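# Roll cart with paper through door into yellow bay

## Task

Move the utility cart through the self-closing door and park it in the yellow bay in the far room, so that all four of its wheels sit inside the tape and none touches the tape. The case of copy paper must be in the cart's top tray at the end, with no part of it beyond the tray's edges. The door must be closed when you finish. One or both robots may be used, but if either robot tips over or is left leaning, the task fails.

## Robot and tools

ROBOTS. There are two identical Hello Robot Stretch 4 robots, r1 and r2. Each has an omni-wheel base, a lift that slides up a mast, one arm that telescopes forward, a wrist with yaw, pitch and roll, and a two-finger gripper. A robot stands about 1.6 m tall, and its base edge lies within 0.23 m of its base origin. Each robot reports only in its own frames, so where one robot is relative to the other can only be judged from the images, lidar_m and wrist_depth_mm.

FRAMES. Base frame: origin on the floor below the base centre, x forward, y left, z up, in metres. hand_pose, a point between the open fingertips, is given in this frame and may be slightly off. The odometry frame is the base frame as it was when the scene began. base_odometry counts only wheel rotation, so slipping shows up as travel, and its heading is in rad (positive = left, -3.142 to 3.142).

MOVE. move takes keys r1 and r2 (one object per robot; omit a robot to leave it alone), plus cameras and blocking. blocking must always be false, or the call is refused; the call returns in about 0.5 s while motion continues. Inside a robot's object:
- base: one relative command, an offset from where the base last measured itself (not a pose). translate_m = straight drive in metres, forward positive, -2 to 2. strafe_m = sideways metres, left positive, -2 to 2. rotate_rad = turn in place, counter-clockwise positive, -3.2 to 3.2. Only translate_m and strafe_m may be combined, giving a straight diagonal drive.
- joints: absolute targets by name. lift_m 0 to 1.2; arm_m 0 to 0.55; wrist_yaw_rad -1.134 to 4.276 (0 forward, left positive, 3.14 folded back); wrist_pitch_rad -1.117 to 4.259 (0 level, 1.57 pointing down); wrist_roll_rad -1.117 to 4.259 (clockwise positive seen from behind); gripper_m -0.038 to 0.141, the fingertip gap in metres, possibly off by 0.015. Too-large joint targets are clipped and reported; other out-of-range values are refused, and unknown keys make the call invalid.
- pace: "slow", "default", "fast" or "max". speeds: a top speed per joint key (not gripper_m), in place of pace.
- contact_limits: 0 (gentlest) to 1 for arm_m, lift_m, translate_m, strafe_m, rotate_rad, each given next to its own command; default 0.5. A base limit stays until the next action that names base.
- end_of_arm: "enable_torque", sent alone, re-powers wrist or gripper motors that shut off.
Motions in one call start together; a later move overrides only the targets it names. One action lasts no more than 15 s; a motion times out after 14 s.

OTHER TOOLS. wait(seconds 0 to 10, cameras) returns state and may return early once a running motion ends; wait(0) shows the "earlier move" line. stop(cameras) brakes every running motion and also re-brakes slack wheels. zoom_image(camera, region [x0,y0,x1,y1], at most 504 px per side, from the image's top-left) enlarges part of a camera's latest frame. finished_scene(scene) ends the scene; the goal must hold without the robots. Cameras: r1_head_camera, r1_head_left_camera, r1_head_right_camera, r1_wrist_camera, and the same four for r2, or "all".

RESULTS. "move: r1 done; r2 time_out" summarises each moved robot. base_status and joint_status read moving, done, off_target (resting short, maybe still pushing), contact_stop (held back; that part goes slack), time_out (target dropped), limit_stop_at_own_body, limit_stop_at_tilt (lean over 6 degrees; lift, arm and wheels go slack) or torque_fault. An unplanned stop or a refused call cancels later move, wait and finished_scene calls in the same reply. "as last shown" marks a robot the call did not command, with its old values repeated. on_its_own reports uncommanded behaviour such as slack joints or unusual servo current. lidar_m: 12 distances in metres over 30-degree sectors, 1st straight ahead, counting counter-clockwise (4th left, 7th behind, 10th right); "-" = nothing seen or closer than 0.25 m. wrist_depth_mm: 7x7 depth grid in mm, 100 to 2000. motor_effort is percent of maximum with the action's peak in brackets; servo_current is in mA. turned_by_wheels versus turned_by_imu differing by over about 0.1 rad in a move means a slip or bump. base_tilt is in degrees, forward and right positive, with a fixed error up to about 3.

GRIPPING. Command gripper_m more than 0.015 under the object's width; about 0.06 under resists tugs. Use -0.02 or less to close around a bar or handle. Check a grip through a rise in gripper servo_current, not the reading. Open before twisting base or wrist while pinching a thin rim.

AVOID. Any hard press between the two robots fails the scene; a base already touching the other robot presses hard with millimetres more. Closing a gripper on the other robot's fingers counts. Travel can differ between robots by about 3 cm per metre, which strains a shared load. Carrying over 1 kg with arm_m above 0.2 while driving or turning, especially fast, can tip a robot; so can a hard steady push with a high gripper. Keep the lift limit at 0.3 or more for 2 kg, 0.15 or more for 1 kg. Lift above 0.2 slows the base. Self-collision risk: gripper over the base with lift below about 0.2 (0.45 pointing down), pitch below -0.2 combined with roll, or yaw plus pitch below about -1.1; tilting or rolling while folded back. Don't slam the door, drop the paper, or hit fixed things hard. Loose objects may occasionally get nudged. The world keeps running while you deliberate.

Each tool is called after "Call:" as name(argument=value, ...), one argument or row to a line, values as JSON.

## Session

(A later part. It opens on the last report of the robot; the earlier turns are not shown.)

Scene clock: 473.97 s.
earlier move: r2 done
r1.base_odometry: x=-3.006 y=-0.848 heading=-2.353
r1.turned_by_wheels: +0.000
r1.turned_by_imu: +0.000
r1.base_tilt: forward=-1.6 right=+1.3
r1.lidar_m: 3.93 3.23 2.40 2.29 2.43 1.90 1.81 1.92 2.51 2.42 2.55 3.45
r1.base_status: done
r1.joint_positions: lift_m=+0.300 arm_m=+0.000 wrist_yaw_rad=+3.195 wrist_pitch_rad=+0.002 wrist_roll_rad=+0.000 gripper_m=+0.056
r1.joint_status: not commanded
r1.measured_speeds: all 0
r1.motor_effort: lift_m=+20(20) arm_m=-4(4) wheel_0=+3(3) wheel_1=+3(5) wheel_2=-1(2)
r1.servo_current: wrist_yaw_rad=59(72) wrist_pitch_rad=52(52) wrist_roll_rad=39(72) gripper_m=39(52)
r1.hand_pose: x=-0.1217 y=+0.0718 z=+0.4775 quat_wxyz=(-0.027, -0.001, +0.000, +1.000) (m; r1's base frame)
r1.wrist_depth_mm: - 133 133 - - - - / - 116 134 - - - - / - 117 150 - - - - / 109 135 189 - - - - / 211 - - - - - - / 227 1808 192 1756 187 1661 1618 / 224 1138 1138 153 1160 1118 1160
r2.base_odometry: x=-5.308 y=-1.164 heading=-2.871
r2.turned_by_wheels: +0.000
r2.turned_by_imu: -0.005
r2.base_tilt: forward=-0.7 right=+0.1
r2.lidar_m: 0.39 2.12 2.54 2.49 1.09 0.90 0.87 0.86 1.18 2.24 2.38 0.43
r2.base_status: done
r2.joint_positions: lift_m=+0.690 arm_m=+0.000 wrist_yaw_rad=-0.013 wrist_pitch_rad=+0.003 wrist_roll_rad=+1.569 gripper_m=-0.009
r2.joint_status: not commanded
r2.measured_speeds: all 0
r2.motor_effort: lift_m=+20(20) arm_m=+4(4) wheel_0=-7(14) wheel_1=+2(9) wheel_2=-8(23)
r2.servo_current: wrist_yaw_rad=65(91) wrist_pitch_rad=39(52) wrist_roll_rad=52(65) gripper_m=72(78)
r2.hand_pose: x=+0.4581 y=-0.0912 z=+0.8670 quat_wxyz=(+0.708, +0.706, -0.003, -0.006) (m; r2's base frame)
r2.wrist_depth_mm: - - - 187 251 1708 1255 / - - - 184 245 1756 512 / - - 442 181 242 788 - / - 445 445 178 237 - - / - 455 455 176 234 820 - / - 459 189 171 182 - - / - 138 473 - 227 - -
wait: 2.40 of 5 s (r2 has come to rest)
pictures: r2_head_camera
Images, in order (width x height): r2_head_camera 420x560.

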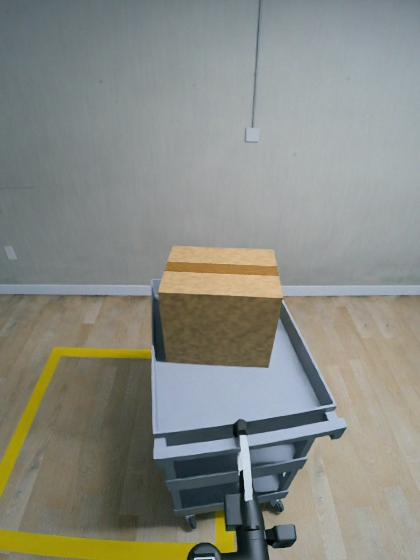

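Call:
move(
  r2={"base":{"strafe_m":-0.38,"translate_m":0.06},"pace":"slow"},
  blocking=false,
)

Call:
wait(
  seconds=6,
)

Call:
move(
  r2={"base":{"strafe_m":0.4,"translate_m":0.4},"pace":"slow"},
  blocking=false,
)

Call:
wait(
  seconds=9,
  cameras=["r2_head_camera","r2_head_left_camera"],
)

Scene clock: 486.80 s.
move: r2 moving
r1: as last shown
r1.lidar_m: 3.94 3.25 2.39 2.30 2.42 1.91 1.82 1.92 2.53 2.40 2.51 3.45
r1.motor_effort: lift_m=+20(20) arm_m=-4(4) wheel_0=+3(3) wheel_1=+3(3) wheel_2=-1(1)
r1.servo_current: wrist_yaw_rad=46(65) wrist_pitch_rad=39(46) wrist_roll_rad=65(65) gripper_m=39(46)
r1.wrist_depth_mm: - 134 134 - - - - / - 116 134 - - - - / - 117 150 - - - - / 109 135 189 - - - - / 211 - - - - - - / 226 1808 191 1808 187 1708 1576 / 223 1118 1118 154 1182 1118 1160
r2.base_odometry: x=-5.314 y=-1.153 heading=-2.871
r2.turned_by_wheels: +0.000
r2.turned_by_imu: +0.000
r2.base_tilt: forward=-0.7 right=+0.0
r2.lidar_m: 0.38 0.43 2.55 2.50 1.09 0.91 0.86 0.86 1.21 2.23 2.37 0.43
r2.base_status: translate_m moving; strafe_m moving
r2.joint_positions: lift_m=+0.690 arm_m=+0.000 wrist_yaw_rad=-0.005 wrist_pitch_rad=+0.003 wrist_roll_rad=+1.569 gripper_m=-0.009
r2.joint_status: not commanded
r2.measured_speeds: translate_m=+0.008 strafe_m=-0.051 rotate_rad=+0.004 lift_m=+0.000 arm_m=+0.000 wrist_yaw_rad=+0.058 wrist_pitch_rad=+0.000 wrist_roll_rad=+0.000
r2.motor_effort: lift_m=+20(20) arm_m=+4(4) wheel_0=+9(9) wheel_1=-7(8) wheel_2=-11(11)
r2.servo_current: wrist_yaw_rad=46(78) wrist_pitch_rad=39(46) wrist_roll_rad=46(59) gripper_m=72(72)
r2.hand_pose: x=+0.4589 y=-0.0887 z=+0.8670 quat_wxyz=(+0.708, +0.706, +0.000, -0.003) (m; r2's base frame)
r2.wrist_depth_mm: - - - 184 246 1708 1255 / - - - 182 243 1661 496 / - - 442 180 239 798 - / - 442 445 177 236 - - / - 455 455 174 232 831 - / - 466 189 172 181 - - / - - 469 - 227 - -
pictures: none

Scene clock: 491.37 s.
earlier move: r2 done
r1.base_odometry: x=-3.006 y=-0.848 heading=-2.353
r1.turned_by_wheels: +0.000
r1.turned_by_imu: +0.000
r1.base_tilt: forward=-1.6 right=+1.3
r1.lidar_m: 3.92 3.26 2.41 2.30 2.42 1.91 1.83 1.94 2.52 2.43 2.50 3.47
r1.base_status: not commanded
r1.joint_positions: lift_m=+0.300 arm_m=+0.000 wrist_yaw_rad=+3.195 wrist_pitch_rad=+0.002 wrist_roll_rad=+0.000 gripper_m=+0.056
r1.joint_status: not commanded
r1.measured_speeds: all 0
r1.motor_effort: lift_m=+20(20) arm_m=-4(4) wheel_0=+3(3) wheel_1=+3(3) wheel_2=-1(1)
r1.servo_current: wrist_yaw_rad=46(78) wrist_pitch_rad=39(52) wrist_roll_rad=65(65) gripper_m=46(52)
r1.hand_pose: x=-0.1217 y=+0.0718 z=+0.4775 quat_wxyz=(-0.027, -0.001, +0.000, +1.000) (m; r1's base frame)
r1.wrist_depth_mm: - 134 134 - - - - / - 116 134 - - - - / - 117 150 - - - - / 109 135 189 - - - - / 210 - - - - - - / 226 1808 193 1808 187 1661 1576 / 223 1118 1118 153 1160 1118 1182
r2.base_odometry: x=-5.468 y=-0.815 heading=-2.871
r2.turned_by_wheels: +0.000
r2.turned_by_imu: +0.004
r2.base_tilt: forward=-0.7 right=+0.1
r2.lidar_m: 0.31 0.35 2.88 2.85 1.31 0.97 0.83 0.94 1.32 1.87 1.99 0.49
r2.base_status: done
r2.joint_positions: lift_m=+0.690 arm_m=+0.000 wrist_yaw_rad=+0.008 wrist_pitch_rad=+0.003 wrist_roll_rad=+1.569 gripper_m=-0.009
r2.joint_status: not commanded
r2.measured_speeds: all 0
r2.motor_effort: lift_m=+20(20) arm_m=+4(4) wheel_0=+6(16) wheel_1=-4(8) wheel_2=-1(11)
r2.servo_current: wrist_yaw_rad=72(78) wrist_pitch_rad=39(52) wrist_roll_rad=52(65) gripper_m=72(78)
r2.hand_pose: x=+0.4600 y=-0.0850 z=+0.8670 quat_wxyz=(+0.708, +0.706, +0.004, +0.002) (m; r2's base frame)
r2.wrist_depth_mm: - - - 304 - 1618 1182 / - - - 271 355 370 368 / - - - 234 309 1661 500 / - - - 206 277 1708 - / - 459 462 191 252 741 - / - 442 190 175 178 - - / - - 418 - 215 - -
wait: 4.57 of 6 s (r2 has come to rest)
pictures: none

Scene clock: 491.87 s.
move: r2 moving
r1: as last shown
r1.lidar_m: 3.92 3.27 2.40 2.29 2.42 1.89 1.82 1.90 2.54 2.42 2.52 3.47
r1.servo_current: wrist_yaw_rad=52(72) wrist_pitch_rad=39(46) wrist_roll_rad=59(59) gripper_m=39(46)
r1.wrist_depth_mm: - 134 133 - - - - / - 116 133 - - - - / - 117 150 - - - - / 109 135 189 - - - - / 210 - - - - - - / 225 1808 193 1756 187 1618 1618 / 223 1160 1118 153 1160 1138 1182
r2.base_odometry: x=-5.474 y=-0.826 heading=-2.871
r2.turned_by_wheels: +0.000
r2.turned_by_imu: +0.000
r2.base_tilt: forward=-0.7 right=+0.1
r2.lidar_m: 0.28 0.36 2.88 2.84 1.33 1.01 0.87 0.92 1.30 1.87 1.98 0.51
r2.base_status: translate_m moving; strafe_m moving
r2.joint_positions: lift_m=+0.690 arm_m=+0.000 wrist_yaw_rad=+0.003 wrist_pitch_rad=+0.003 wrist_roll_rad=+1.569 gripper_m=-0.009
r2.joint_status: not commanded
r2.measured_speeds: translate_m=+0.035 strafe_m=+0.036 rotate_rad=+0.001 lift_m=+0.000 arm_m=+0.000 wrist_yaw_rad=-0.020 wrist_pitch_rad=+0.000 wrist_roll_rad=+0.000
r2.motor_effort: lift_m=+20(20) arm_m=+4(4) wheel_0=-1(6) wheel_1=+7(8) wheel_2=-9(9)
r2.servo_current: wrist_yaw_rad=46(65) wrist_pitch_rad=39(52) wrist_roll_rad=46(52) gripper_m=72(72)
r2.hand_pose: x=+0.4595 y=-0.0866 z=+0.8670 quat_wxyz=(+0.708, +0.706, +0.002, +0.000) (m; r2's base frame)
r2.wrist_depth_mm: - - - 312 - 1661 1160 / - - - 267 359 370 379 / - - - 234 310 1661 1160 / - - - 204 276 1661 544 / - - 462 187 250 759 - / - 439 189 168 180 - - / - - 415 - 212 - -
pictures: none

Scene clock: 498.27 s.
earlier move: r2 done
r1.base_odometry: x=-3.006 y=-0.848 heading=-2.353
r1.turned_by_wheels: +0.000
r1.turned_by_imu: +0.000
r1.base_tilt: forward=-1.6 right=+1.3
r1.lidar_m: 3.94 3.26 2.40 2.29 2.41 1.91 1.83 1.91 2.51 2.43 2.52 3.47
r1.base_status: not commanded
r1.joint_positions: lift_m=+0.300 arm_m=+0.000 wrist_yaw_rad=+3.195 wrist_pitch_rad=+0.002 wrist_roll_rad=+0.000 gripper_m=+0.056
r1.joint_status: not commanded
r1.measured_speeds: all 0
r1.motor_effort: lift_m=+20(20) arm_m=-4(4) wheel_0=+2(4) wheel_1=+3(3) wheel_2=-1(1)
r1.servo_current: wrist_yaw_rad=33(72) wrist_pitch_rad=39(52) wrist_roll_rad=52(72) gripper_m=46(52)
r1.hand_pose: x=-0.1217 y=+0.0718 z=+0.4775 quat_wxyz=(-0.027, -0.001, +0.000, +1.000) (m; r1's base frame)
r1.wrist_depth_mm: - 134 133 - - - - / - 116 134 - - - - / - 118 150 - - - - / 109 135 189 - - - - / 210 - - - - - - / 226 1863 192 1708 187 1661 1576 / 223 1098 1118 153 1160 1098 1182
r2.base_odometry: x=-5.747 y=-1.307 heading=-2.871
r2.turned_by_wheels: +0.000
r2.turned_by_imu: -0.003
r2.base_tilt: forward=-0.7 right=+0.1
r2.lidar_m: 0.39 1.64 2.32 2.44 1.74 1.39 1.31 1.29 1.88 2.30 2.13 0.42
r2.base_status: done
r2.joint_positions: lift_m=+0.690 arm_m=+0.000 wrist_yaw_rad=-0.012 wrist_pitch_rad=+0.003 wrist_roll_rad=+1.569 gripper_m=-0.009
r2.joint_status: not commanded
r2.measured_speeds: all 0
r2.motor_effort: lift_m=+20(20) arm_m=+4(4) wheel_0=-6(15) wheel_1=+3(10) wheel_2=-8(20)
r2.servo_current: wrist_yaw_rad=65(85) wrist_pitch_rad=33(52) wrist_roll_rad=46(59) gripper_m=72(78)
r2.hand_pose: x=+0.4582 y=-0.0909 z=+0.8670 quat_wxyz=(+0.708, +0.706, -0.003, -0.006) (m; r2's base frame)
r2.wrist_depth_mm: - - - 178 239 - 1182 / - - - 177 238 661 - / - 436 436 175 236 - - / - 449 449 175 235 - - / - 459 455 174 233 831 - / - 469 190 172 182 - - / - - 477 - 229 - -
wait: 6.40 of 9 s (r2 has come to rest)
pictures: r2_head_camera, r2_head_left_camera
Images, in order (width x height): r2_head_camera 420x560, r2_head_left_camera 420x672.

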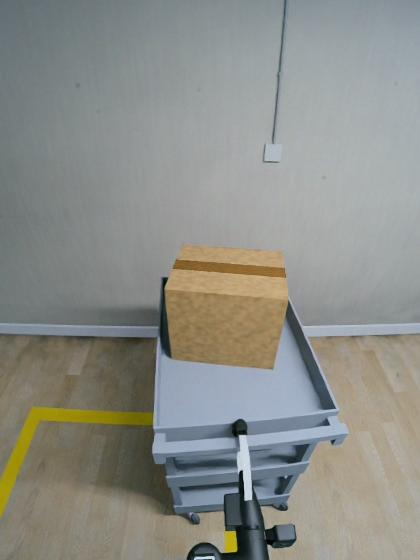

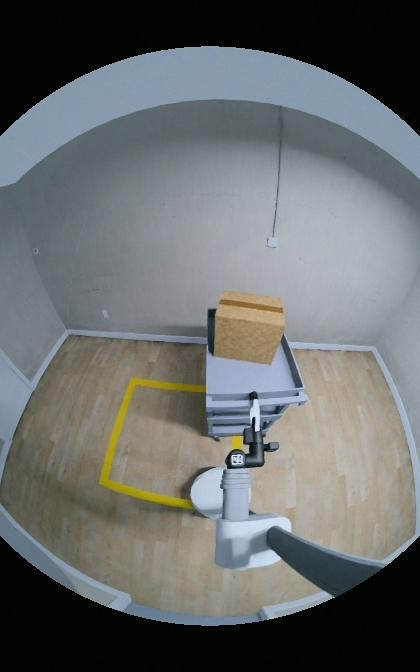

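Call:
move(
  r2={"base":{"strafe_m":0.4,"translate_m":0.0},"pace":"slow"},
  blocking=false,
)

Call:
wait(
  seconds=6,
)

Call:
move(
  r2={"base":{"strafe_m":0.4,"translate_m":-0.65},"pace":"slow"},
  blocking=false,
)

Call:
wait(
  seconds=10,
  cameras=["r2_head_camera","r2_head_left_camera"],
)

Scene clock: 507.23 s.
move: r2 moving
r1: as last shown
r1.lidar_m: 3.94 3.27 2.38 2.30 2.43 1.91 1.83 1.93 2.51 2.41 2.55 3.46
r1.motor_effort: lift_m=+20(20) arm_m=-4(4) wheel_0=+2(3) wheel_1=+3(3) wheel_2=-1(1)
r1.servo_current: wrist_yaw_rad=52(59) wrist_pitch_rad=39(46) wrist_roll_rad=39(65) gripper_m=46(52)
r1.wrist_depth_mm: - 134 134 - - - - / - 116 134 - - - - / - 117 150 - - - - / 109 135 189 - - - - / 210 - - - - - - / 227 1756 192 1756 188 1661 1576 / 223 1118 1138 153 1182 1138 1182
r2.base_odometry: x=-5.743 y=-1.320 heading=-2.872
r2.turned_by_wheels: -0.001
r2.turned_by_imu: +0.000
r2.base_tilt: forward=-0.7 right=+0.1
r2.lidar_m: 0.38 1.65 2.31 2.40 1.73 1.38 1.32 1.32 1.88 2.29 2.14 0.44
r2.base_status: translate_m moving; strafe_m moving
r2.joint_positions: lift_m=+0.690 arm_m=+0.000 wrist_yaw_rad=-0.012 wrist_pitch_rad=+0.003 wrist_roll_rad=+1.569 gripper_m=-0.009
r2.joint_status: not commanded
r2.measured_speeds: translate_m=+0.000 strafe_m=+0.057 rotate_rad=-0.002 lift_m=+0.000 arm_m=+0.000 wrist_yaw_rad=+0.000 wrist_pitch_rad=+0.000 wrist_roll_rad=+0.000
r2.motor_effort: lift_m=+20(20) arm_m=+4(4) wheel_0=-13(13) wheel_1=+7(7) wheel_2=+0(7)
r2.servo_current: wrist_yaw_rad=78(78) wrist_pitch_rad=39(46) wrist_roll_rad=59(59) gripper_m=72(78)
r2.hand_pose: x=+0.4582 y=-0.0909 z=+0.8670 quat_wxyz=(+0.708, +0.706, -0.003, -0.006) (m; r2's base frame)
r2.wrist_depth_mm: - - - 177 237 - 1160 / - - - 175 236 640 - / - 436 436 175 235 - - / - 442 442 174 234 - - / - 459 459 174 233 831 - / - 469 190 172 181 - - / - - 484 - 230 - -
pictures: none

Scene clock: 511.87 s.
earlier move: r2 done
r1.base_odometry: x=-3.006 y=-0.848 heading=-2.353
r1.turned_by_wheels: +0.000
r1.turned_by_imu: +0.000
r1.base_tilt: forward=-1.6 right=+1.3
r1.lidar_m: 3.94 3.25 2.39 2.29 2.41 1.90 1.82 1.91 2.52 2.43 2.52 3.48
r1.base_status: not commanded
r1.joint_positions: lift_m=+0.300 arm_m=+0.000 wrist_yaw_rad=+3.195 wrist_pitch_rad=+0.002 wrist_roll_rad=+0.000 gripper_m=+0.056
r1.joint_status: not commanded
r1.measured_speeds: all 0
r1.motor_effort: lift_m=+20(20) arm_m=-4(4) wheel_0=+2(3) wheel_1=+3(4) wheel_2=-1(1)
r1.servo_current: wrist_yaw_rad=46(72) wrist_pitch_rad=39(52) wrist_roll_rad=39(65) gripper_m=39(52)
r1.hand_pose: x=-0.1217 y=+0.0718 z=+0.4775 quat_wxyz=(-0.027, -0.001, +0.000, +1.000) (m; r1's base frame)
r1.wrist_depth_mm: - 134 133 - - - - / - 116 133 - - - - / - 117 150 - - - - / 109 135 189 - - - - / 211 - - - - - - / 226 1863 192 1756 187 1618 1618 / 222 1160 1138 153 1118 1118 1182
r2.base_odometry: x=-5.640 y=-1.692 heading=-2.872
r2.turned_by_wheels: +0.000
r2.turned_by_imu: -0.001
r2.base_tilt: forward=-0.6 right=+0.1
r2.lidar_m: 0.45 1.68 2.09 2.02 1.72 1.27 1.26 1.40 1.87 2.68 0.38 0.36
r2.base_status: done
r2.joint_positions: lift_m=+0.690 arm_m=+0.000 wrist_yaw_rad=-0.008 wrist_pitch_rad=+0.003 wrist_roll_rad=+1.569 gripper_m=-0.009
r2.joint_status: not commanded
r2.measured_speeds: all 0
r2.motor_effort: lift_m=+20(20) arm_m=+4(4) wheel_0=-7(17) wheel_1=+4(9) wheel_2=+0(7)
r2.servo_current: wrist_yaw_rad=59(78) wrist_pitch_rad=39(52) wrist_roll_rad=39(65) gripper_m=65(78)
r2.hand_pose: x=+0.4586 y=-0.0896 z=+0.8670 quat_wxyz=(+0.708, +0.706, -0.002, -0.004) (m; r2's base frame)
r2.wrist_depth_mm: - 345 345 104 158 - - / - 384 387 113 172 - - / - 436 439 121 187 - - / - 492 508 134 206 - - / - - - 148 229 - 508 / - - 186 172 178 1336 1182 / - - - - - - 349
wait: 4.63 of 6 s (r2 has come to rest)
pictures: none

Scene clock: 512.37 s.
move: r2 moving
r1: as last shown
r1.base_tilt: forward=-1.5 right=+1.3
r1.lidar_m: 3.92 3.23 2.39 2.29 2.39 1.91 1.81 1.92 2.52 2.43 2.51 3.45
r1.motor_effort: lift_m=+20(20) arm_m=-4(4) wheel_0=+3(3) wheel_1=+3(3) wheel_2=+0(1)
r1.servo_current: wrist_yaw_rad=46(65) wrist_pitch_rad=46(46) wrist_roll_rad=46(59) gripper_m=39(46)
r1.wrist_depth_mm: - 134 134 - - - - / - 116 133 - - - - / - 117 150 - - - - / 109 135 189 - - - - / 210 - - - - - - / 226 1808 191 1708 187 1708 1576 / 224 1138 1098 153 1160 1118 1182
r2.base_odometry: x=-5.627 y=-1.696 heading=-2.871
r2.turned_by_wheels: +0.000
r2.turned_by_imu: +0.000
r2.base_tilt: forward=-0.6 right=+0.1
r2.lidar_m: 0.46 1.68 2.09 2.03 1.72 1.28 1.21 1.37 1.80 2.71 0.39 0.36
r2.base_status: translate_m moving; strafe_m moving
r2.joint_positions: lift_m=+0.690 arm_m=+0.000 wrist_yaw_rad=-0.008 wrist_pitch_rad=+0.003 wrist_roll_rad=+1.569 gripper_m=-0.009
r2.joint_status: not commanded
r2.measured_speeds: translate_m=-0.047 strafe_m=+0.029 rotate_rad=+0.001 lift_m=+0.000 arm_m=+0.000 wrist_yaw_rad=+0.001 wrist_pitch_rad=+0.000 wrist_roll_rad=+0.000
r2.motor_effort: lift_m=+20(20) arm_m=+3(4) wheel_0=-10(18) wheel_1=+3(5) wheel_2=+12(13)
r2.servo_current: wrist_yaw_rad=52(72) wrist_pitch_rad=46(46) wrist_roll_rad=46(52) gripper_m=65(72)
r2.hand_pose: x=+0.4586 y=-0.0896 z=+0.8670 quat_wxyz=(+0.708, +0.706, -0.001, -0.004) (m; r2's base frame)
r2.wrist_depth_mm: - 345 347 103 159 - - / - 384 389 114 173 - - / - 436 442 122 189 - - / - 488 508 135 207 - - / - - - 149 230 1336 504 / - - 185 169 180 1366 1182 / - - - - - - 349
pictures: none

Scene clock: 520.67 s.
earlier move: r2 done
r1.base_odometry: x=-3.006 y=-0.848 heading=-2.353
r1.turned_by_wheels: +0.000
r1.turned_by_imu: -0.001
r1.base_tilt: forward=-1.6 right=+1.3
r1.lidar_m: 3.94 3.26 2.39 2.27 2.40 1.91 1.83 1.94 2.52 2.42 2.54 3.45
r1.base_status: not commanded
r1.joint_positions: lift_m=+0.300 arm_m=+0.000 wrist_yaw_rad=+3.195 wrist_pitch_rad=+0.002 wrist_roll_rad=+0.000 gripper_m=+0.056
r1.joint_status: not commanded
r1.measured_speeds: all 0
r1.motor_effort: lift_m=+20(20) arm_m=-4(4) wheel_0=+3(4) wheel_1=+3(3) wheel_2=-1(1)
r1.servo_current: wrist_yaw_rad=52(78) wrist_pitch_rad=39(59) wrist_roll_rad=39(78) gripper_m=39(52)
r1.hand_pose: x=-0.1217 y=+0.0718 z=+0.4775 quat_wxyz=(-0.027, -0.001, +0.000, +1.000) (m; r1's base frame)
r1.wrist_depth_mm: - 134 133 - - - - / - 116 134 - - - - / - 117 150 - - - - / 109 135 189 - - - - / 211 - - - - - - / 226 1808 191 1756 187 1661 1618 / 223 1118 1118 154 1160 1118 1205
r2.base_odometry: x=-4.907 y=-1.903 heading=-2.871
r2.turned_by_wheels: +0.000
r2.turned_by_imu: +0.003
r2.base_tilt: forward=-0.7 right=+0.0
r2.lidar_m: 0.42 2.32 1.72 1.69 0.81 0.60 0.56 0.66 0.95 2.64 3.07 0.39
r2.base_status: done
r2.joint_positions: lift_m=+0.690 arm_m=+0.000 wrist_yaw_rad=+0.004 wrist_pitch_rad=+0.003 wrist_roll_rad=+1.569 gripper_m=-0.009
r2.joint_status: not commanded
r2.measured_speeds: all 0
r2.motor_effort: lift_m=+20(20) arm_m=-3(4) wheel_0=-2(18) wheel_1=+4(7) wheel_2=+9(14)
r2.servo_current: wrist_yaw_rad=52(72) wrist_pitch_rad=46(52) wrist_roll_rad=46(72) gripper_m=59(78)
r2.hand_pose: x=+0.4596 y=-0.0863 z=+0.8670 quat_wxyz=(+0.708, +0.706, +0.003, +0.000) (m; r2's base frame)
r2.wrist_depth_mm: - 387 430 132 185 - - / - 387 389 136 195 - - / - 424 424 144 207 - - / - 484 466 156 217 - - / - - 521 166 230 - - / - - 190 173 179 1618 508 / - - - - - 1863 1205
wait: 8.30 of 10 s (r2 has come to rest)
pictures: r2_head_camera, r2_head_left_camera
Images, in order (width x height): r2_head_camera 420x560, r2_head_left_camera 420x672.

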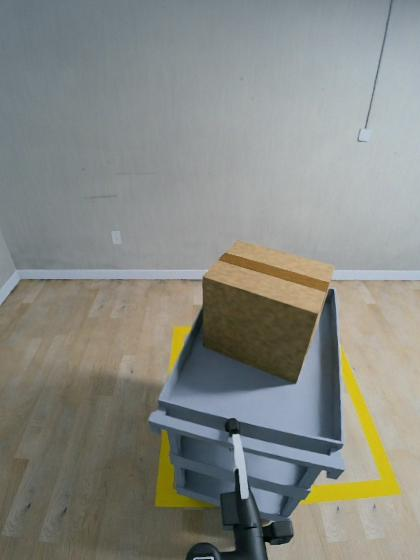

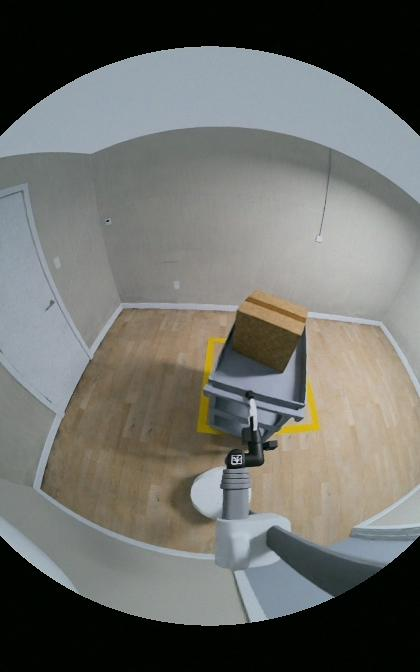

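Call:
move(
  r2={"base":{"strafe_m":-0.16,"translate_m":0.26},"pace":"slow"},
  blocking=false,
)

Call:
wait(
  seconds=8,
  cameras=["r2_head_camera","r2_head_left_camera"],
)

Call:
zoom_image(
  camera="r2_head_left_camera",
  region=[160, 300, 360, 460],
)

Scene clock: 528.43 s.
move: r2 moving
r1: as last shown
r1.turned_by_imu: +0.000
r1.lidar_m: 3.95 3.27 2.40 2.28 2.42 1.90 1.82 1.94 2.51 2.43 2.49 3.48
r1.motor_effort: lift_m=+20(20) arm_m=-4(4) wheel_0=+3(3) wheel_1=+3(3) wheel_2=-1(1)
r1.servo_current: wrist_yaw_rad=33(65) wrist_pitch_rad=39(52) wrist_roll_rad=52(59) gripper_m=39(46)
r1.wrist_depth_mm: - 134 134 - - - - / - 116 134 - - - - / - 117 150 - - - - / 109 134 189 - - - - / 210 - - - - - - / 226 1808 191 1708 187 1661 1576 / 224 1118 1118 153 1182 1118 1182
r2.base_odometry: x=-4.920 y=-1.900 heading=-2.871
r2.turned_by_wheels: +0.000
r2.turned_by_imu: +0.000
r2.base_tilt: forward=-0.7 right=+0.1
r2.lidar_m: 0.40 2.33 1.73 1.68 0.82 0.59 0.56 0.69 1.01 2.73 3.05 0.41
r2.base_status: translate_m moving; strafe_m moving
r2.joint_positions: lift_m=+0.690 arm_m=+0.000 wrist_yaw_rad=+0.004 wrist_pitch_rad=+0.003 wrist_roll_rad=+1.569 gripper_m=-0.009
r2.joint_status: not commanded
r2.measured_speeds: translate_m=+0.048 strafe_m=-0.030 rotate_rad=-0.002 lift_m=+0.000 arm_m=+0.000 wrist_yaw_rad=+0.000 wrist_pitch_rad=+0.000 wrist_roll_rad=+0.000
r2.motor_effort: lift_m=+20(20) arm_m=-4(4) wheel_0=+15(15) wheel_1=-4(4) wheel_2=-8(9)
r2.servo_current: wrist_yaw_rad=39(59) wrist_pitch_rad=46(46) wrist_roll_rad=46(59) gripper_m=65(78)
r2.hand_pose: x=+0.4596 y=-0.0863 z=+0.8670 quat_wxyz=(+0.708, +0.706, +0.003, +0.000) (m; r2's base frame)
r2.wrist_depth_mm: - 384 427 130 182 - - / - 384 387 134 191 - - / - 421 424 143 204 - - / - 466 466 151 214 - - / - - 512 161 227 1661 - / - - 190 171 180 1618 504 / - - - - - 1756 1205
pictures: none

Scene clock: 532.17 s.
earlier move: r2 done
r1.base_odometry: x=-3.006 y=-0.848 heading=-2.353
r1.turned_by_wheels: +0.000
r1.turned_by_imu: +0.000
r1.base_tilt: forward=-1.6 right=+1.3
r1.lidar_m: 3.94 3.24 2.38 2.28 2.40 1.90 1.81 1.89 2.52 2.43 2.53 3.46
r1.base_status: not commanded
r1.joint_positions: lift_m=+0.300 arm_m=+0.000 wrist_yaw_rad=+3.195 wrist_pitch_rad=+0.002 wrist_roll_rad=+0.000 gripper_m=+0.056
r1.joint_status: not commanded
r1.measured_speeds: all 0
r1.motor_effort: lift_m=+20(20) arm_m=-4(4) wheel_0=+4(4) wheel_1=+3(3) wheel_2=-1(1)
r1.servo_current: wrist_yaw_rad=52(65) wrist_pitch_rad=39(52) wrist_roll_rad=46(65) gripper_m=39(52)
r1.hand_pose: x=-0.1217 y=+0.0718 z=+0.4775 quat_wxyz=(-0.027, -0.001, +0.000, +1.000) (m; r1's base frame)
r1.wrist_depth_mm: - 134 133 - - - - / - 116 134 - - - - / - 117 150 - - - - / 109 135 189 - - - - / 211 - - - - - - / 226 1708 193 1708 186 1708 1661 / 224 1118 1118 153 1138 1138 1182
r2.base_odometry: x=-5.200 y=-1.819 heading=-2.871
r2.turned_by_wheels: +0.000
r2.turned_by_imu: +0.001
r2.base_tilt: forward=-0.7 right=+0.1
r2.lidar_m: 0.43 2.08 1.88 1.82 1.17 0.86 0.82 0.97 1.33 2.90 2.69 0.38
r2.base_status: done
r2.joint_positions: lift_m=+0.690 arm_m=+0.000 wrist_yaw_rad=+0.001 wrist_pitch_rad=+0.003 wrist_roll_rad=+1.569 gripper_m=-0.009
r2.joint_status: not commanded
r2.measured_speeds: all 0
r2.motor_effort: lift_m=+20(20) arm_m=+1(4) wheel_0=+9(16) wheel_1=-2(6) wheel_2=-8(12)
r2.servo_current: wrist_yaw_rad=59(65) wrist_pitch_rad=39(46) wrist_roll_rad=33(59) gripper_m=72(78)
r2.hand_pose: x=+0.4594 y=-0.0871 z=+0.8670 quat_wxyz=(+0.708, +0.706, +0.002, -0.001) (m; r2's base frame)
r2.wrist_depth_mm: - 355 353 114 170 - - / - 379 379 122 179 - - / - 418 418 129 191 - - / - 469 473 141 206 - - / - - 521 152 222 1618 - / - - 185 162 181 1537 500 / - - - - - 1756 1205
wait: 3.73 of 8 s (r2 has come to rest)
pictures: r2_head_camera, r2_head_left_camera
Images, in order (width x height): r2_head_camera 420x560, r2_head_left_camera 420x672.

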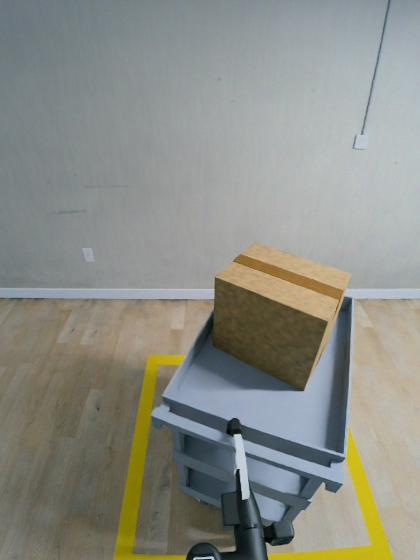

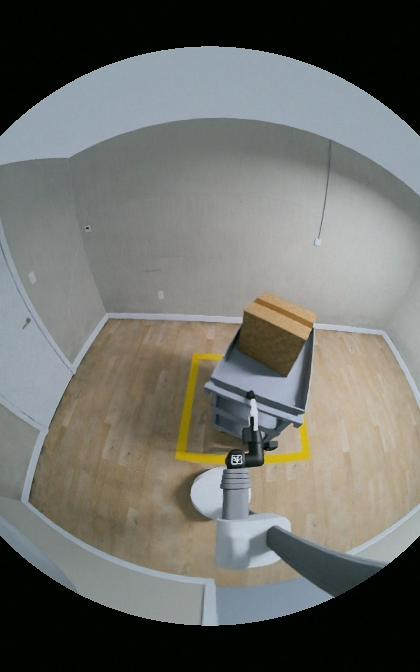

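Scaled by 2.520 from the camera's 420x672 image, which has a finer 600x960 frame.

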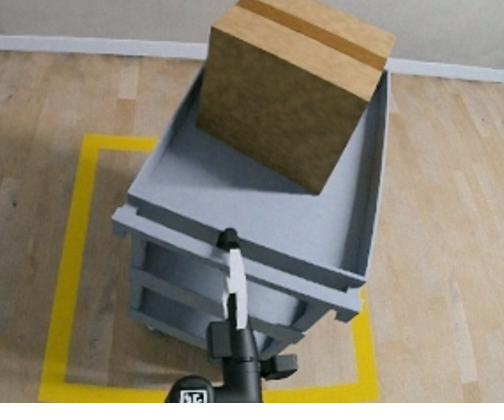

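Call:
move(
  r2={"base":{"strafe_m":-0.13,"translate_m":0.08},"pace":"slow"},
  blocking=false,
)

Call:
wait(
  seconds=8,
  cameras=["r2_head_camera","r2_head_left_camera","r2_head_right_camera"],
)

Call:
zoom_image(
  camera="r2_head_left_camera",
  region=[160, 320, 340, 480],
)

Call:
zoom_image(
  camera="r2_head_right_camera",
  region=[120, 320, 300, 480],
)

Scene clock: 545.70 s.
move: r2 moving
r1: as last shown
r1.lidar_m: 3.92 3.25 2.42 2.28 2.40 1.90 1.83 1.92 2.52 2.43 2.52 3.46
r1.motor_effort: lift_m=+20(20) arm_m=-4(4) wheel_0=+3(3) wheel_1=+3(3) wheel_2=-1(1)
r1.servo_current: wrist_yaw_rad=52(59) wrist_pitch_rad=39(52) wrist_roll_rad=52(65) gripper_m=39(46)
r1.wrist_depth_mm: - 134 133 - - - - / - 116 134 - - - - / - 117 150 - - - - / 109 135 189 - - - - / 211 - - - - - - / 227 1756 192 1756 187 1661 1618 / 224 1098 1138 153 1160 1118 1182
r2.base_odometry: x=-5.209 y=-1.810 heading=-2.871
r2.turned_by_wheels: +0.000
r2.turned_by_imu: +0.001
r2.base_tilt: forward=-0.7 right=+0.1
r2.lidar_m: 0.42 2.08 1.87 1.82 1.16 0.87 0.83 0.99 1.35 2.88 2.67 0.39
r2.base_status: translate_m moving; strafe_m moving
r2.joint_positions: lift_m=+0.690 arm_m=+0.000 wrist_yaw_rad=+0.001 wrist_pitch_rad=+0.003 wrist_roll_rad=+1.569 gripper_m=-0.009
r2.joint_status: not commanded
r2.measured_speeds: translate_m=+0.026 strafe_m=-0.041 rotate_rad=+0.002 lift_m=+0.000 arm_m=+0.000 wrist_yaw_rad=+0.002 wrist_pitch_rad=+0.000 wrist_roll_rad=+0.000
r2.motor_effort: lift_m=+20(20) arm_m=+4(4) wheel_0=+14(15) wheel_1=-5(5) wheel_2=-10(12)
r2.servo_current: wrist_yaw_rad=46(65) wrist_pitch_rad=46(46) wrist_roll_rad=39(59) gripper_m=78(78)
r2.hand_pose: x=+0.4594 y=-0.0871 z=+0.8670 quat_wxyz=(+0.708, +0.706, +0.002, -0.001) (m; r2's base frame)
r2.wrist_depth_mm: - 357 353 114 169 - - / - 375 379 121 178 - - / - 418 418 130 191 - - / - 466 473 140 205 - - / - - 517 151 220 1618 - / - - 185 161 181 1537 496 / - - - - - - 1205
pictures: none

Scene clock: 548.00 s.
earlier move: r2 done
r1.base_odometry: x=-3.006 y=-0.848 heading=-2.353
r1.turned_by_wheels: +0.000
r1.turned_by_imu: +0.000
r1.base_tilt: forward=-1.7 right=+1.3
r1.lidar_m: 3.92 3.27 2.39 2.30 2.39 1.92 1.82 1.89 2.52 2.42 2.51 3.48
r1.base_status: not commanded
r1.joint_positions: lift_m=+0.300 arm_m=+0.000 wrist_yaw_rad=+3.195 wrist_pitch_rad=+0.002 wrist_roll_rad=+0.000 gripper_m=+0.056
r1.joint_status: not commanded
r1.measured_speeds: all 0
r1.motor_effort: lift_m=+20(20) arm_m=-4(4) wheel_0=+3(4) wheel_1=+3(3) wheel_2=-1(1)
r1.servo_current: wrist_yaw_rad=46(72) wrist_pitch_rad=52(52) wrist_roll_rad=46(72) gripper_m=39(46)
r1.hand_pose: x=-0.1217 y=+0.0718 z=+0.4775 quat_wxyz=(-0.027, -0.001, +0.000, +1.000) (m; r1's base frame)
r1.wrist_depth_mm: - 134 133 - - - - / - 116 134 - - - - / - 117 151 - - - - / 109 135 189 - - - - / 211 - - - - - - / 227 1756 193 1756 187 1661 1661 / 223 1118 1098 153 1160 1138 1160
r2.base_odometry: x=-5.312 y=-1.715 heading=-2.871
r2.turned_by_wheels: +0.000
r2.turned_by_imu: +0.001
r2.base_tilt: forward=-0.7 right=+0.1
r2.lidar_m: 0.41 2.02 2.00 1.95 1.28 0.96 0.93 1.06 1.39 2.80 2.58 0.41
r2.base_status: done
r2.joint_positions: lift_m=+0.690 arm_m=+0.000 wrist_yaw_rad=+0.003 wrist_pitch_rad=+0.003 wrist_roll_rad=+1.569 gripper_m=-0.009
r2.joint_status: not commanded
r2.measured_speeds: all 0
r2.motor_effort: lift_m=+20(20) arm_m=+4(4) wheel_0=+6(17) wheel_1=-4(6) wheel_2=-6(12)
r2.servo_current: wrist_yaw_rad=52(65) wrist_pitch_rad=39(52) wrist_roll_rad=46(59) gripper_m=72(78)
r2.hand_pose: x=+0.4595 y=-0.0867 z=+0.8670 quat_wxyz=(+0.708, +0.706, +0.002, +0.000) (m; r2's base frame)
r2.wrist_depth_mm: - - 512 135 189 - - / - 387 389 141 198 - - / - 418 421 147 206 - - / - 455 455 155 216 - - / - 492 496 161 226 - - / - - 188 168 180 1618 496 / - - - - - - 1205
wait: 2.30 of 8 s (r2 has come to rest)
pictures: r2_head_camera, r2_head_left_camera, r2_head_right_camera
Images, in order (width x height): r2_head_camera 420x560, r2_head_left_camera 420x672, r2_head_right_camera 420x672.

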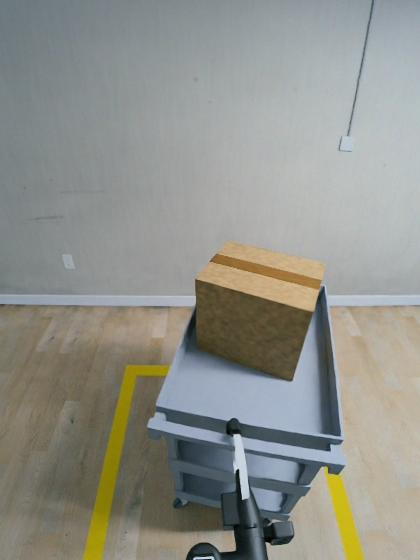

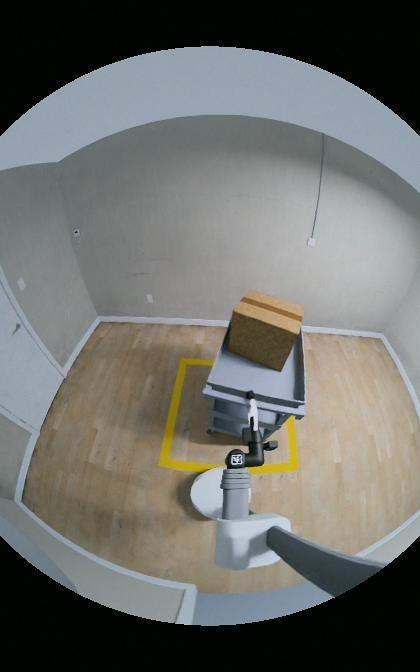

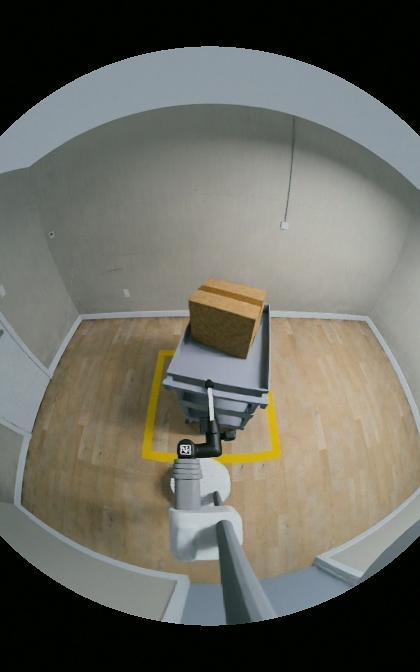

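Scaled by 2.800 from the camera's 420x672 image, which has a finer 600x960 frame.

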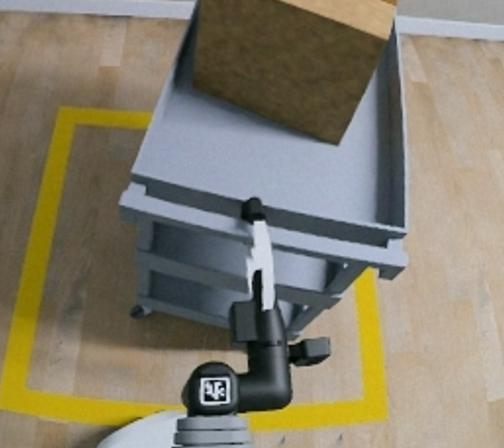

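Scaled by 2.800 from the camera's 420x672 image, which has a finer 600x960 frame.

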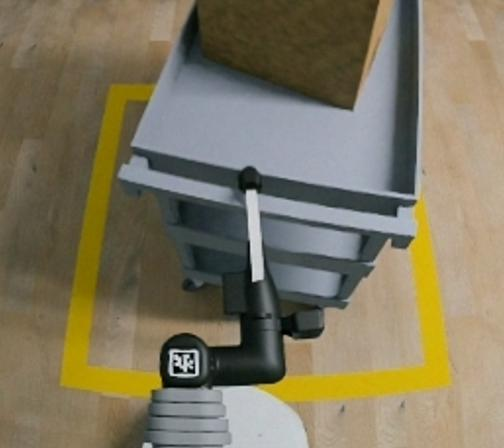

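Call:
move(
  r2={"base":{"strafe_m":-0.06,"translate_m":-0.06},"pace":"slow"},
  blocking=false,
)

Call:
wait(
  seconds=8,
)

Call:
move(
  r2={"joints":{"gripper_m":0.11}},
  blocking=false,
)

Call:
wait(
  seconds=3,
)

Call:
move(
  r2={"base":{"translate_m":-0.3},"pace":"slow"},
  blocking=false,
)

Call:
wait(
  seconds=6,
  cameras=["r2_head_camera","r2_head_left_camera","r2_head_right_camera"],
)

Call:
zoom_image(
  camera="r2_head_right_camera",
  region=[120, 280, 300, 440],
)

Call:
zoom_image(
  camera="r2_head_camera",
  region=[80, 200, 400, 520],
)

Scene clock: 559.20 s.
move: r2 moving
r1: as last shown
r1.base_tilt: forward=-1.6 right=+1.3
r1.lidar_m: 3.95 3.24 2.36 2.29 2.39 1.90 1.83 1.93 2.53 2.42 2.52 3.46
r1.motor_effort: lift_m=+20(20) arm_m=-4(4) wheel_0=+2(3) wheel_1=+3(3) wheel_2=-1(1)
r1.servo_current: wrist_yaw_rad=46(65) wrist_pitch_rad=39(46) wrist_roll_rad=39(59) gripper_m=39(46)
r1.wrist_depth_mm: - 134 134 - - - - / - 116 134 - - - - / - 117 150 - - - - / 109 135 190 - - - - / 210 - - - - - - / 227 1808 192 1708 187 1661 1576 / 223 1118 1118 153 1160 1138 1160
r2.base_odometry: x=-5.306 y=-1.704 heading=-2.870
r2.turned_by_wheels: +0.001
r2.turned_by_imu: +0.001
r2.base_tilt: forward=-0.7 right=+0.1
r2.lidar_m: 0.41 0.49 2.00 1.95 1.26 0.95 0.91 1.05 1.38 2.78 2.60 0.41
r2.base_status: translate_m moving; strafe_m moving
r2.joint_positions: lift_m=+0.690 arm_m=+0.000 wrist_yaw_rad=+0.004 wrist_pitch_rad=+0.003 wrist_roll_rad=+1.569 gripper_m=-0.009
r2.joint_status: not commanded
r2.measured_speeds: translate_m=-0.036 strafe_m=-0.035 rotate_rad=-0.002 lift_m=+0.000 arm_m=+0.000 wrist_yaw_rad=+0.012 wrist_pitch_rad=+0.000 wrist_roll_rad=+0.000
r2.motor_effort: lift_m=+20(20) arm_m=+4(4) wheel_0=+4(14) wheel_1=-9(9) wheel_2=+12(14)
r2.servo_current: wrist_yaw_rad=52(59) wrist_pitch_rad=46(46) wrist_roll_rad=46(52) gripper_m=65(78)
r2.hand_pose: x=+0.4596 y=-0.0864 z=+0.8670 quat_wxyz=(+0.708, +0.706, +0.002, +0.000) (m; r2's base frame)
r2.wrist_depth_mm: - - 449 137 191 - - / - 387 392 143 199 - - / - 421 421 150 208 - - / - 455 459 158 217 - - / - 500 500 165 229 - - / - - 187 170 180 1661 492 / - - - - - - 1205
pictures: none

Scene clock: 560.80 s.
earlier move: r2 done
r1.base_odometry: x=-3.006 y=-0.848 heading=-2.353
r1.turned_by_wheels: +0.000
r1.turned_by_imu: +0.000
r1.base_tilt: forward=-1.6 right=+1.3
r1.lidar_m: 3.94 3.25 2.39 2.31 2.41 1.90 1.83 1.94 2.53 2.42 2.52 3.44
r1.base_status: not commanded
r1.joint_positions: lift_m=+0.300 arm_m=+0.000 wrist_yaw_rad=+3.195 wrist_pitch_rad=+0.002 wrist_roll_rad=+0.000 gripper_m=+0.056
r1.joint_status: not commanded
r1.measured_speeds: all 0
r1.motor_effort: lift_m=+20(20) arm_m=-4(4) wheel_0=+3(4) wheel_1=+3(4) wheel_2=-1(1)
r1.servo_current: wrist_yaw_rad=46(65) wrist_pitch_rad=39(46) wrist_roll_rad=46(65) gripper_m=39(46)
r1.hand_pose: x=-0.1217 y=+0.0718 z=+0.4775 quat_wxyz=(-0.027, -0.001, +0.000, +1.000) (m; r1's base frame)
r1.wrist_depth_mm: - 134 134 - - - - / - 116 134 - - - - / - 117 150 - - - - / 109 134 190 - - - - / 211 - - - - - - / 227 1808 193 1756 187 1708 1576 / 224 1118 1138 153 1138 1138 1182
r2.base_odometry: x=-5.270 y=-1.641 heading=-2.871
r2.turned_by_wheels: +0.000
r2.turned_by_imu: +0.000
r2.base_tilt: forward=-0.7 right=+0.1
r2.lidar_m: 0.42 2.04 2.07 1.99 1.21 0.88 0.87 1.00 1.29 2.70 2.64 0.43
r2.base_status: done
r2.joint_positions: lift_m=+0.690 arm_m=+0.000 wrist_yaw_rad=+0.004 wrist_pitch_rad=+0.003 wrist_roll_rad=+1.569 gripper_m=-0.009
r2.joint_status: not commanded
r2.measured_speeds: all 0
r2.motor_effort: lift_m=+20(20) arm_m=+4(4) wheel_0=+2(14) wheel_1=-5(10) wheel_2=+9(16)
r2.servo_current: wrist_yaw_rad=46(59) wrist_pitch_rad=46(46) wrist_roll_rad=52(65) gripper_m=72(78)
r2.hand_pose: x=+0.4596 y=-0.0862 z=+0.8670 quat_wxyz=(+0.708, +0.706, +0.003, +0.000) (m; r2's base frame)
r2.wrist_depth_mm: - - - 153 208 1464 - / - 410 413 158 215 768 - / - 427 427 162 220 778 - / - 452 452 167 226 - - / - 477 480 171 232 - - / - - 190 174 181 - - / - - - - 243 - 492
wait: 1.60 of 8 s (r2 has come to rest)
pictures: none

Scene clock: 561.30 s.
move: r2 moving
r1: as last shown
r1.lidar_m: 3.93 3.23 2.39 2.28 2.42 1.91 1.83 1.93 2.52 2.42 2.55 3.43
r1.motor_effort: lift_m=+20(20) arm_m=-4(4) wheel_0=+3(3) wheel_1=+3(3) wheel_2=-1(1)
r1.servo_current: wrist_yaw_rad=65(65) wrist_pitch_rad=46(46) wrist_roll_rad=46(52) gripper_m=46(46)
r1.wrist_depth_mm: - 134 133 - - - - / - 116 134 - - - - / - 117 150 - - - - / 109 135 189 - - - - / 211 - - - - - - / 226 1756 191 1756 187 1708 1576 / 222 1118 1098 153 1182 1138 1138
r2.base_odometry: x=-5.270 y=-1.641 heading=-2.871
r2.turned_by_wheels: +0.000
r2.turned_by_imu: +0.000
r2.base_tilt: forward=-0.7 right=+0.1
r2.lidar_m: 0.41 2.07 2.06 2.01 1.21 0.89 0.86 1.01 1.27 2.71 2.66 0.43
r2.base_status: not commanded
r2.joint_positions: lift_m=+0.690 arm_m=+0.000 wrist_yaw_rad=+0.003 wrist_pitch_rad=+0.003 wrist_roll_rad=+1.569 gripper_m=+0.012
r2.joint_status: gripper_m moving
r2.measured_speeds: all 0
r2.motor_effort: lift_m=+20(20) arm_m=+4(4) wheel_0=+2(2) wheel_1=-4(5) wheel_2=+7(10)
r2.servo_current: wrist_yaw_rad=52(59) wrist_pitch_rad=39(46) wrist_roll_rad=39(59) gripper_m=72(98)
r2.hand_pose: x=+0.4595 y=-0.0866 z=+0.8670 quat_wxyz=(+0.708, +0.706, +0.002, +0.000) (m; r2's base frame)
r2.wrist_depth_mm: - - - 157 213 1499 - / - 410 415 161 218 778 - / - 427 430 166 224 788 - / - 452 452 445 229 - - / - 484 484 174 236 - - / - - 189 177 187 1661 - / - - - - - 1499 500
pictures: none

Scene clock: 562.77 s.
earlier move: r2 done
r1.base_odometry: x=-3.006 y=-0.848 heading=-2.353
r1.turned_by_wheels: +0.000
r1.turned_by_imu: +0.000
r1.base_tilt: forward=-1.6 right=+1.3
r1.lidar_m: 3.94 3.28 2.41 2.29 2.40 1.90 1.83 1.90 2.51 2.43 2.52 3.47
r1.base_status: not commanded
r1.joint_positions: lift_m=+0.300 arm_m=+0.000 wrist_yaw_rad=+3.195 wrist_pitch_rad=+0.002 wrist_roll_rad=+0.000 gripper_m=+0.056
r1.joint_status: not commanded
r1.measured_speeds: all 0
r1.motor_effort: lift_m=+20(20) arm_m=-4(4) wheel_0=+3(3) wheel_1=+3(3) wheel_2=-1(1)
r1.servo_current: wrist_yaw_rad=46(65) wrist_pitch_rad=39(46) wrist_roll_rad=39(65) gripper_m=46(46)
r1.hand_pose: x=-0.1217 y=+0.0718 z=+0.4775 quat_wxyz=(-0.027, -0.001, +0.000, +1.000) (m; r1's base frame)
r1.wrist_depth_mm: - 134 133 - - - - / - 116 134 - - - - / - 117 150 - - - - / 109 135 189 - - - - / 210 - - - - - - / 224 1756 191 1756 187 1708 1576 / 224 1118 1118 154 1160 1118 1182
r2.base_odometry: x=-5.270 y=-1.641 heading=-2.871
r2.turned_by_wheels: +0.000
r2.turned_by_imu: +0.000
r2.base_tilt: forward=-0.7 right=+0.0
r2.lidar_m: 0.41 2.03 2.07 2.00 1.21 0.88 0.89 1.00 1.32 2.71 2.64 0.42
r2.base_status: not commanded
r2.joint_positions: lift_m=+0.690 arm_m=+0.000 wrist_yaw_rad=+0.001 wrist_pitch_rad=+0.003 wrist_roll_rad=+1.569 gripper_m=+0.110
r2.joint_status: all done
r2.measured_speeds: all 0
r2.motor_effort: lift_m=+20(20) arm_m=+4(4) wheel_0=+3(3) wheel_1=-4(5) wheel_2=+4(10)
r2.servo_current: wrist_yaw_rad=46(59) wrist_pitch_rad=46(46) wrist_roll_rad=39(59) gripper_m=59(124)
r2.hand_pose: x=+0.4594 y=-0.0870 z=+0.8671 quat_wxyz=(+0.708, +0.706, +0.002, -0.001) (m; r2's base frame)
r2.wrist_depth_mm: - - - 163 220 1499 - / - 421 418 168 224 788 - / - 439 433 173 231 - - / - 462 459 177 236 - - / - 484 480 182 241 - - / - 181 194 184 191 - - / - - - - - 1430 500
wait: 1.47 of 3 s (r2 has come to rest)
pictures: none

Scene clock: 563.27 s.
move: r2 moving
r1: as last shown
r1.lidar_m: 3.94 3.28 2.37 2.30 2.40 1.93 1.84 1.93 2.51 2.44 2.52 3.47
r1.servo_current: wrist_yaw_rad=52(52) wrist_pitch_rad=39(46) wrist_roll_rad=33(59) gripper_m=39(46)
r1.wrist_depth_mm: - 133 134 - - - - / - 116 134 - - - - / - 117 150 - - - - / 109 135 189 - - - - / 209 - - - - - - / 226 1808 192 1756 187 1618 1618 / 223 1118 1098 153 1138 1160 1160
r2.base_odometry: x=-5.258 y=-1.638 heading=-2.871
r2.turned_by_wheels: +0.000
r2.turned_by_imu: +0.000
r2.base_tilt: forward=-0.6 right=+0.1
r2.lidar_m: 0.43 2.06 2.07 1.99 1.16 0.86 0.85 0.98 1.28 2.72 2.69 0.43
r2.base_status: translate_m moving
r2.joint_positions: lift_m=+0.690 arm_m=+0.000 wrist_yaw_rad=+0.001 wrist_pitch_rad=+0.003 wrist_roll_rad=+1.569 gripper_m=+0.110
r2.joint_status: not commanded
r2.measured_speeds: translate_m=-0.048 strafe_m=+0.000 rotate_rad=+0.000 lift_m=+0.000 arm_m=+0.000 wrist_yaw_rad=+0.000 wrist_pitch_rad=+0.000 wrist_roll_rad=+0.000
r2.motor_effort: lift_m=+20(20) arm_m=+4(4) wheel_0=-7(8) wheel_1=-6(6) wheel_2=+9(10)
r2.servo_current: wrist_yaw_rad=52(59) wrist_pitch_rad=46(46) wrist_roll_rad=65(65) gripper_m=52(59)
r2.hand_pose: x=+0.4594 y=-0.0870 z=+0.8671 quat_wxyz=(+0.708, +0.706, +0.002, -0.001) (m; r2's base frame)
r2.wrist_depth_mm: - - - 173 229 1576 - / - - 427 178 236 - - / - 442 449 183 241 - - / - 473 473 187 247 842 - / - 500 492 191 251 - - / - 180 195 195 191 - - / - - - - - 1430 500
pictures: none

Scene clock: 567.03 s.
earlier move: r2 done
r1.base_odometry: x=-3.006 y=-0.848 heading=-2.353
r1.turned_by_wheels: +0.000
r1.turned_by_imu: +0.000
r1.base_tilt: forward=-1.6 right=+1.3
r1.lidar_m: 3.94 3.25 2.42 2.31 2.41 1.89 1.82 1.92 2.51 2.43 2.53 3.47
r1.base_status: not commanded
r1.joint_positions: lift_m=+0.300 arm_m=+0.000 wrist_yaw_rad=+3.195 wrist_pitch_rad=+0.002 wrist_roll_rad=+0.000 gripper_m=+0.056
r1.joint_status: not commanded
r1.measured_speeds: all 0
r1.motor_effort: lift_m=+20(20) arm_m=-4(4) wheel_0=+3(4) wheel_1=+3(3) wheel_2=-1(1)
r1.servo_current: wrist_yaw_rad=39(78) wrist_pitch_rad=39(52) wrist_roll_rad=39(72) gripper_m=46(46)
r1.hand_pose: x=-0.1217 y=+0.0718 z=+0.4775 quat_wxyz=(-0.027, -0.001, +0.000, +1.000) (m; r1's base frame)
r1.wrist_depth_mm: - 134 133 - - - - / - 116 134 - - - - / - 117 150 - - - - / 109 135 189 - - - - / 210 - - - - - - / 227 1808 193 1756 188 1708 1576 / 224 1118 1118 154 1182 1118 1160
r2.base_odometry: x=-4.981 y=-1.561 heading=-2.871
r2.turned_by_wheels: +0.000
r2.turned_by_imu: +0.000
r2.base_tilt: forward=-0.7 right=+0.1
r2.lidar_m: 0.68 2.37 2.08 1.97 0.79 0.59 0.63 0.69 1.00 2.67 2.87 0.71
r2.base_status: done
r2.joint_positions: lift_m=+0.690 arm_m=+0.000 wrist_yaw_rad=+0.001 wrist_pitch_rad=+0.003 wrist_roll_rad=+1.569 gripper_m=+0.110
r2.joint_status: not commanded
r2.measured_speeds: all 0
r2.motor_effort: lift_m=+20(20) arm_m=+4(4) wheel_0=-4(10) wheel_1=-5(8) wheel_2=+6(10)
r2.servo_current: wrist_yaw_rad=39(59) wrist_pitch_rad=46(52) wrist_roll_rad=46(65) gripper_m=52(59)
r2.hand_pose: x=+0.4594 y=-0.0870 z=+0.8671 quat_wxyz=(+0.708, +0.706, +0.002, -0.001) (m; r2's base frame)
r2.wrist_depth_mm: - - - - - 1708 1182 / - - - 508 512 831 508 / - - 732 723 1098 - 521 / - - 768 741 1138 - 535 / - - 798 549 1138 - 549 / - - 198 559 189 564 569 / - - - - - 1576 1118
wait: 3.77 of 6 s (r2 has come to rest)
pictures: r2_head_camera, r2_head_left_camera, r2_head_right_camera
Images, in order (width x height): r2_head_camera 420x560, r2_head_left_camera 420x672, r2_head_right_camera 420x672.

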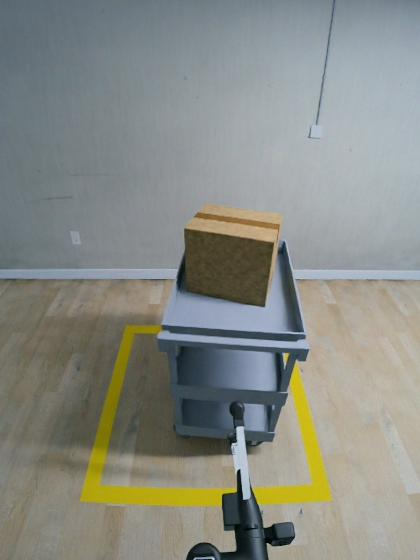

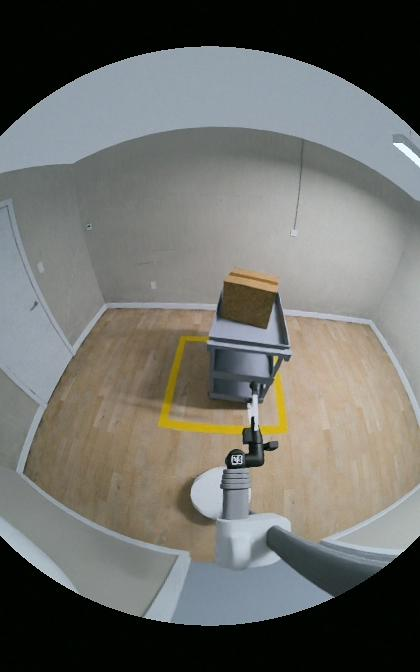

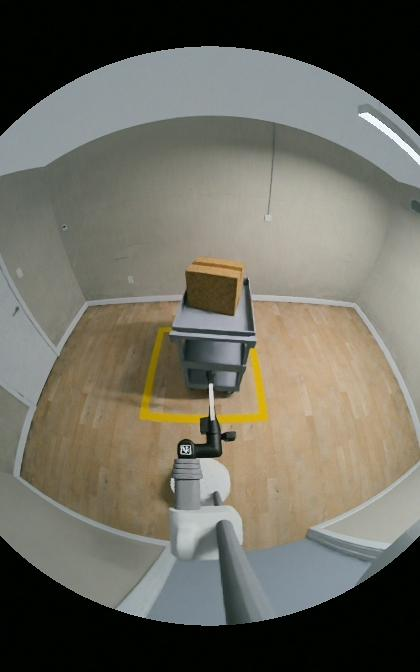

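Scaled by 2.800 from the camera's 420x672 image, which has a finer 600x960 frame.

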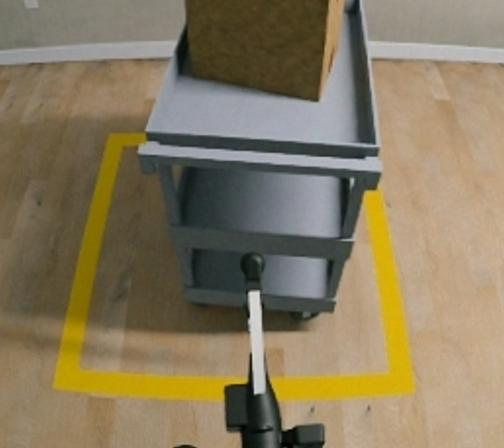

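Scaled by 1.575 from the camera's 420x560 image, which has a finer 1200x1600 frame.

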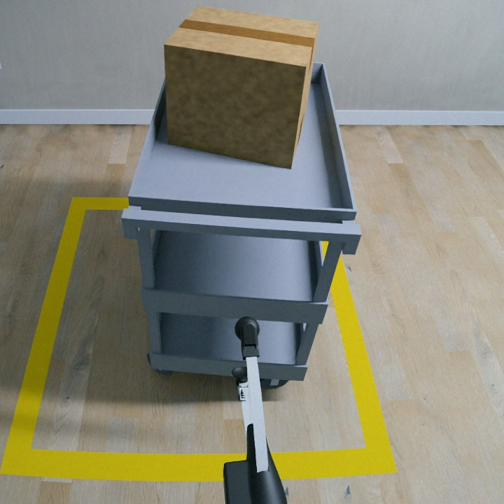

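Call:
finished_scene(
  scene=2,
)

The scene is finished: the task was done.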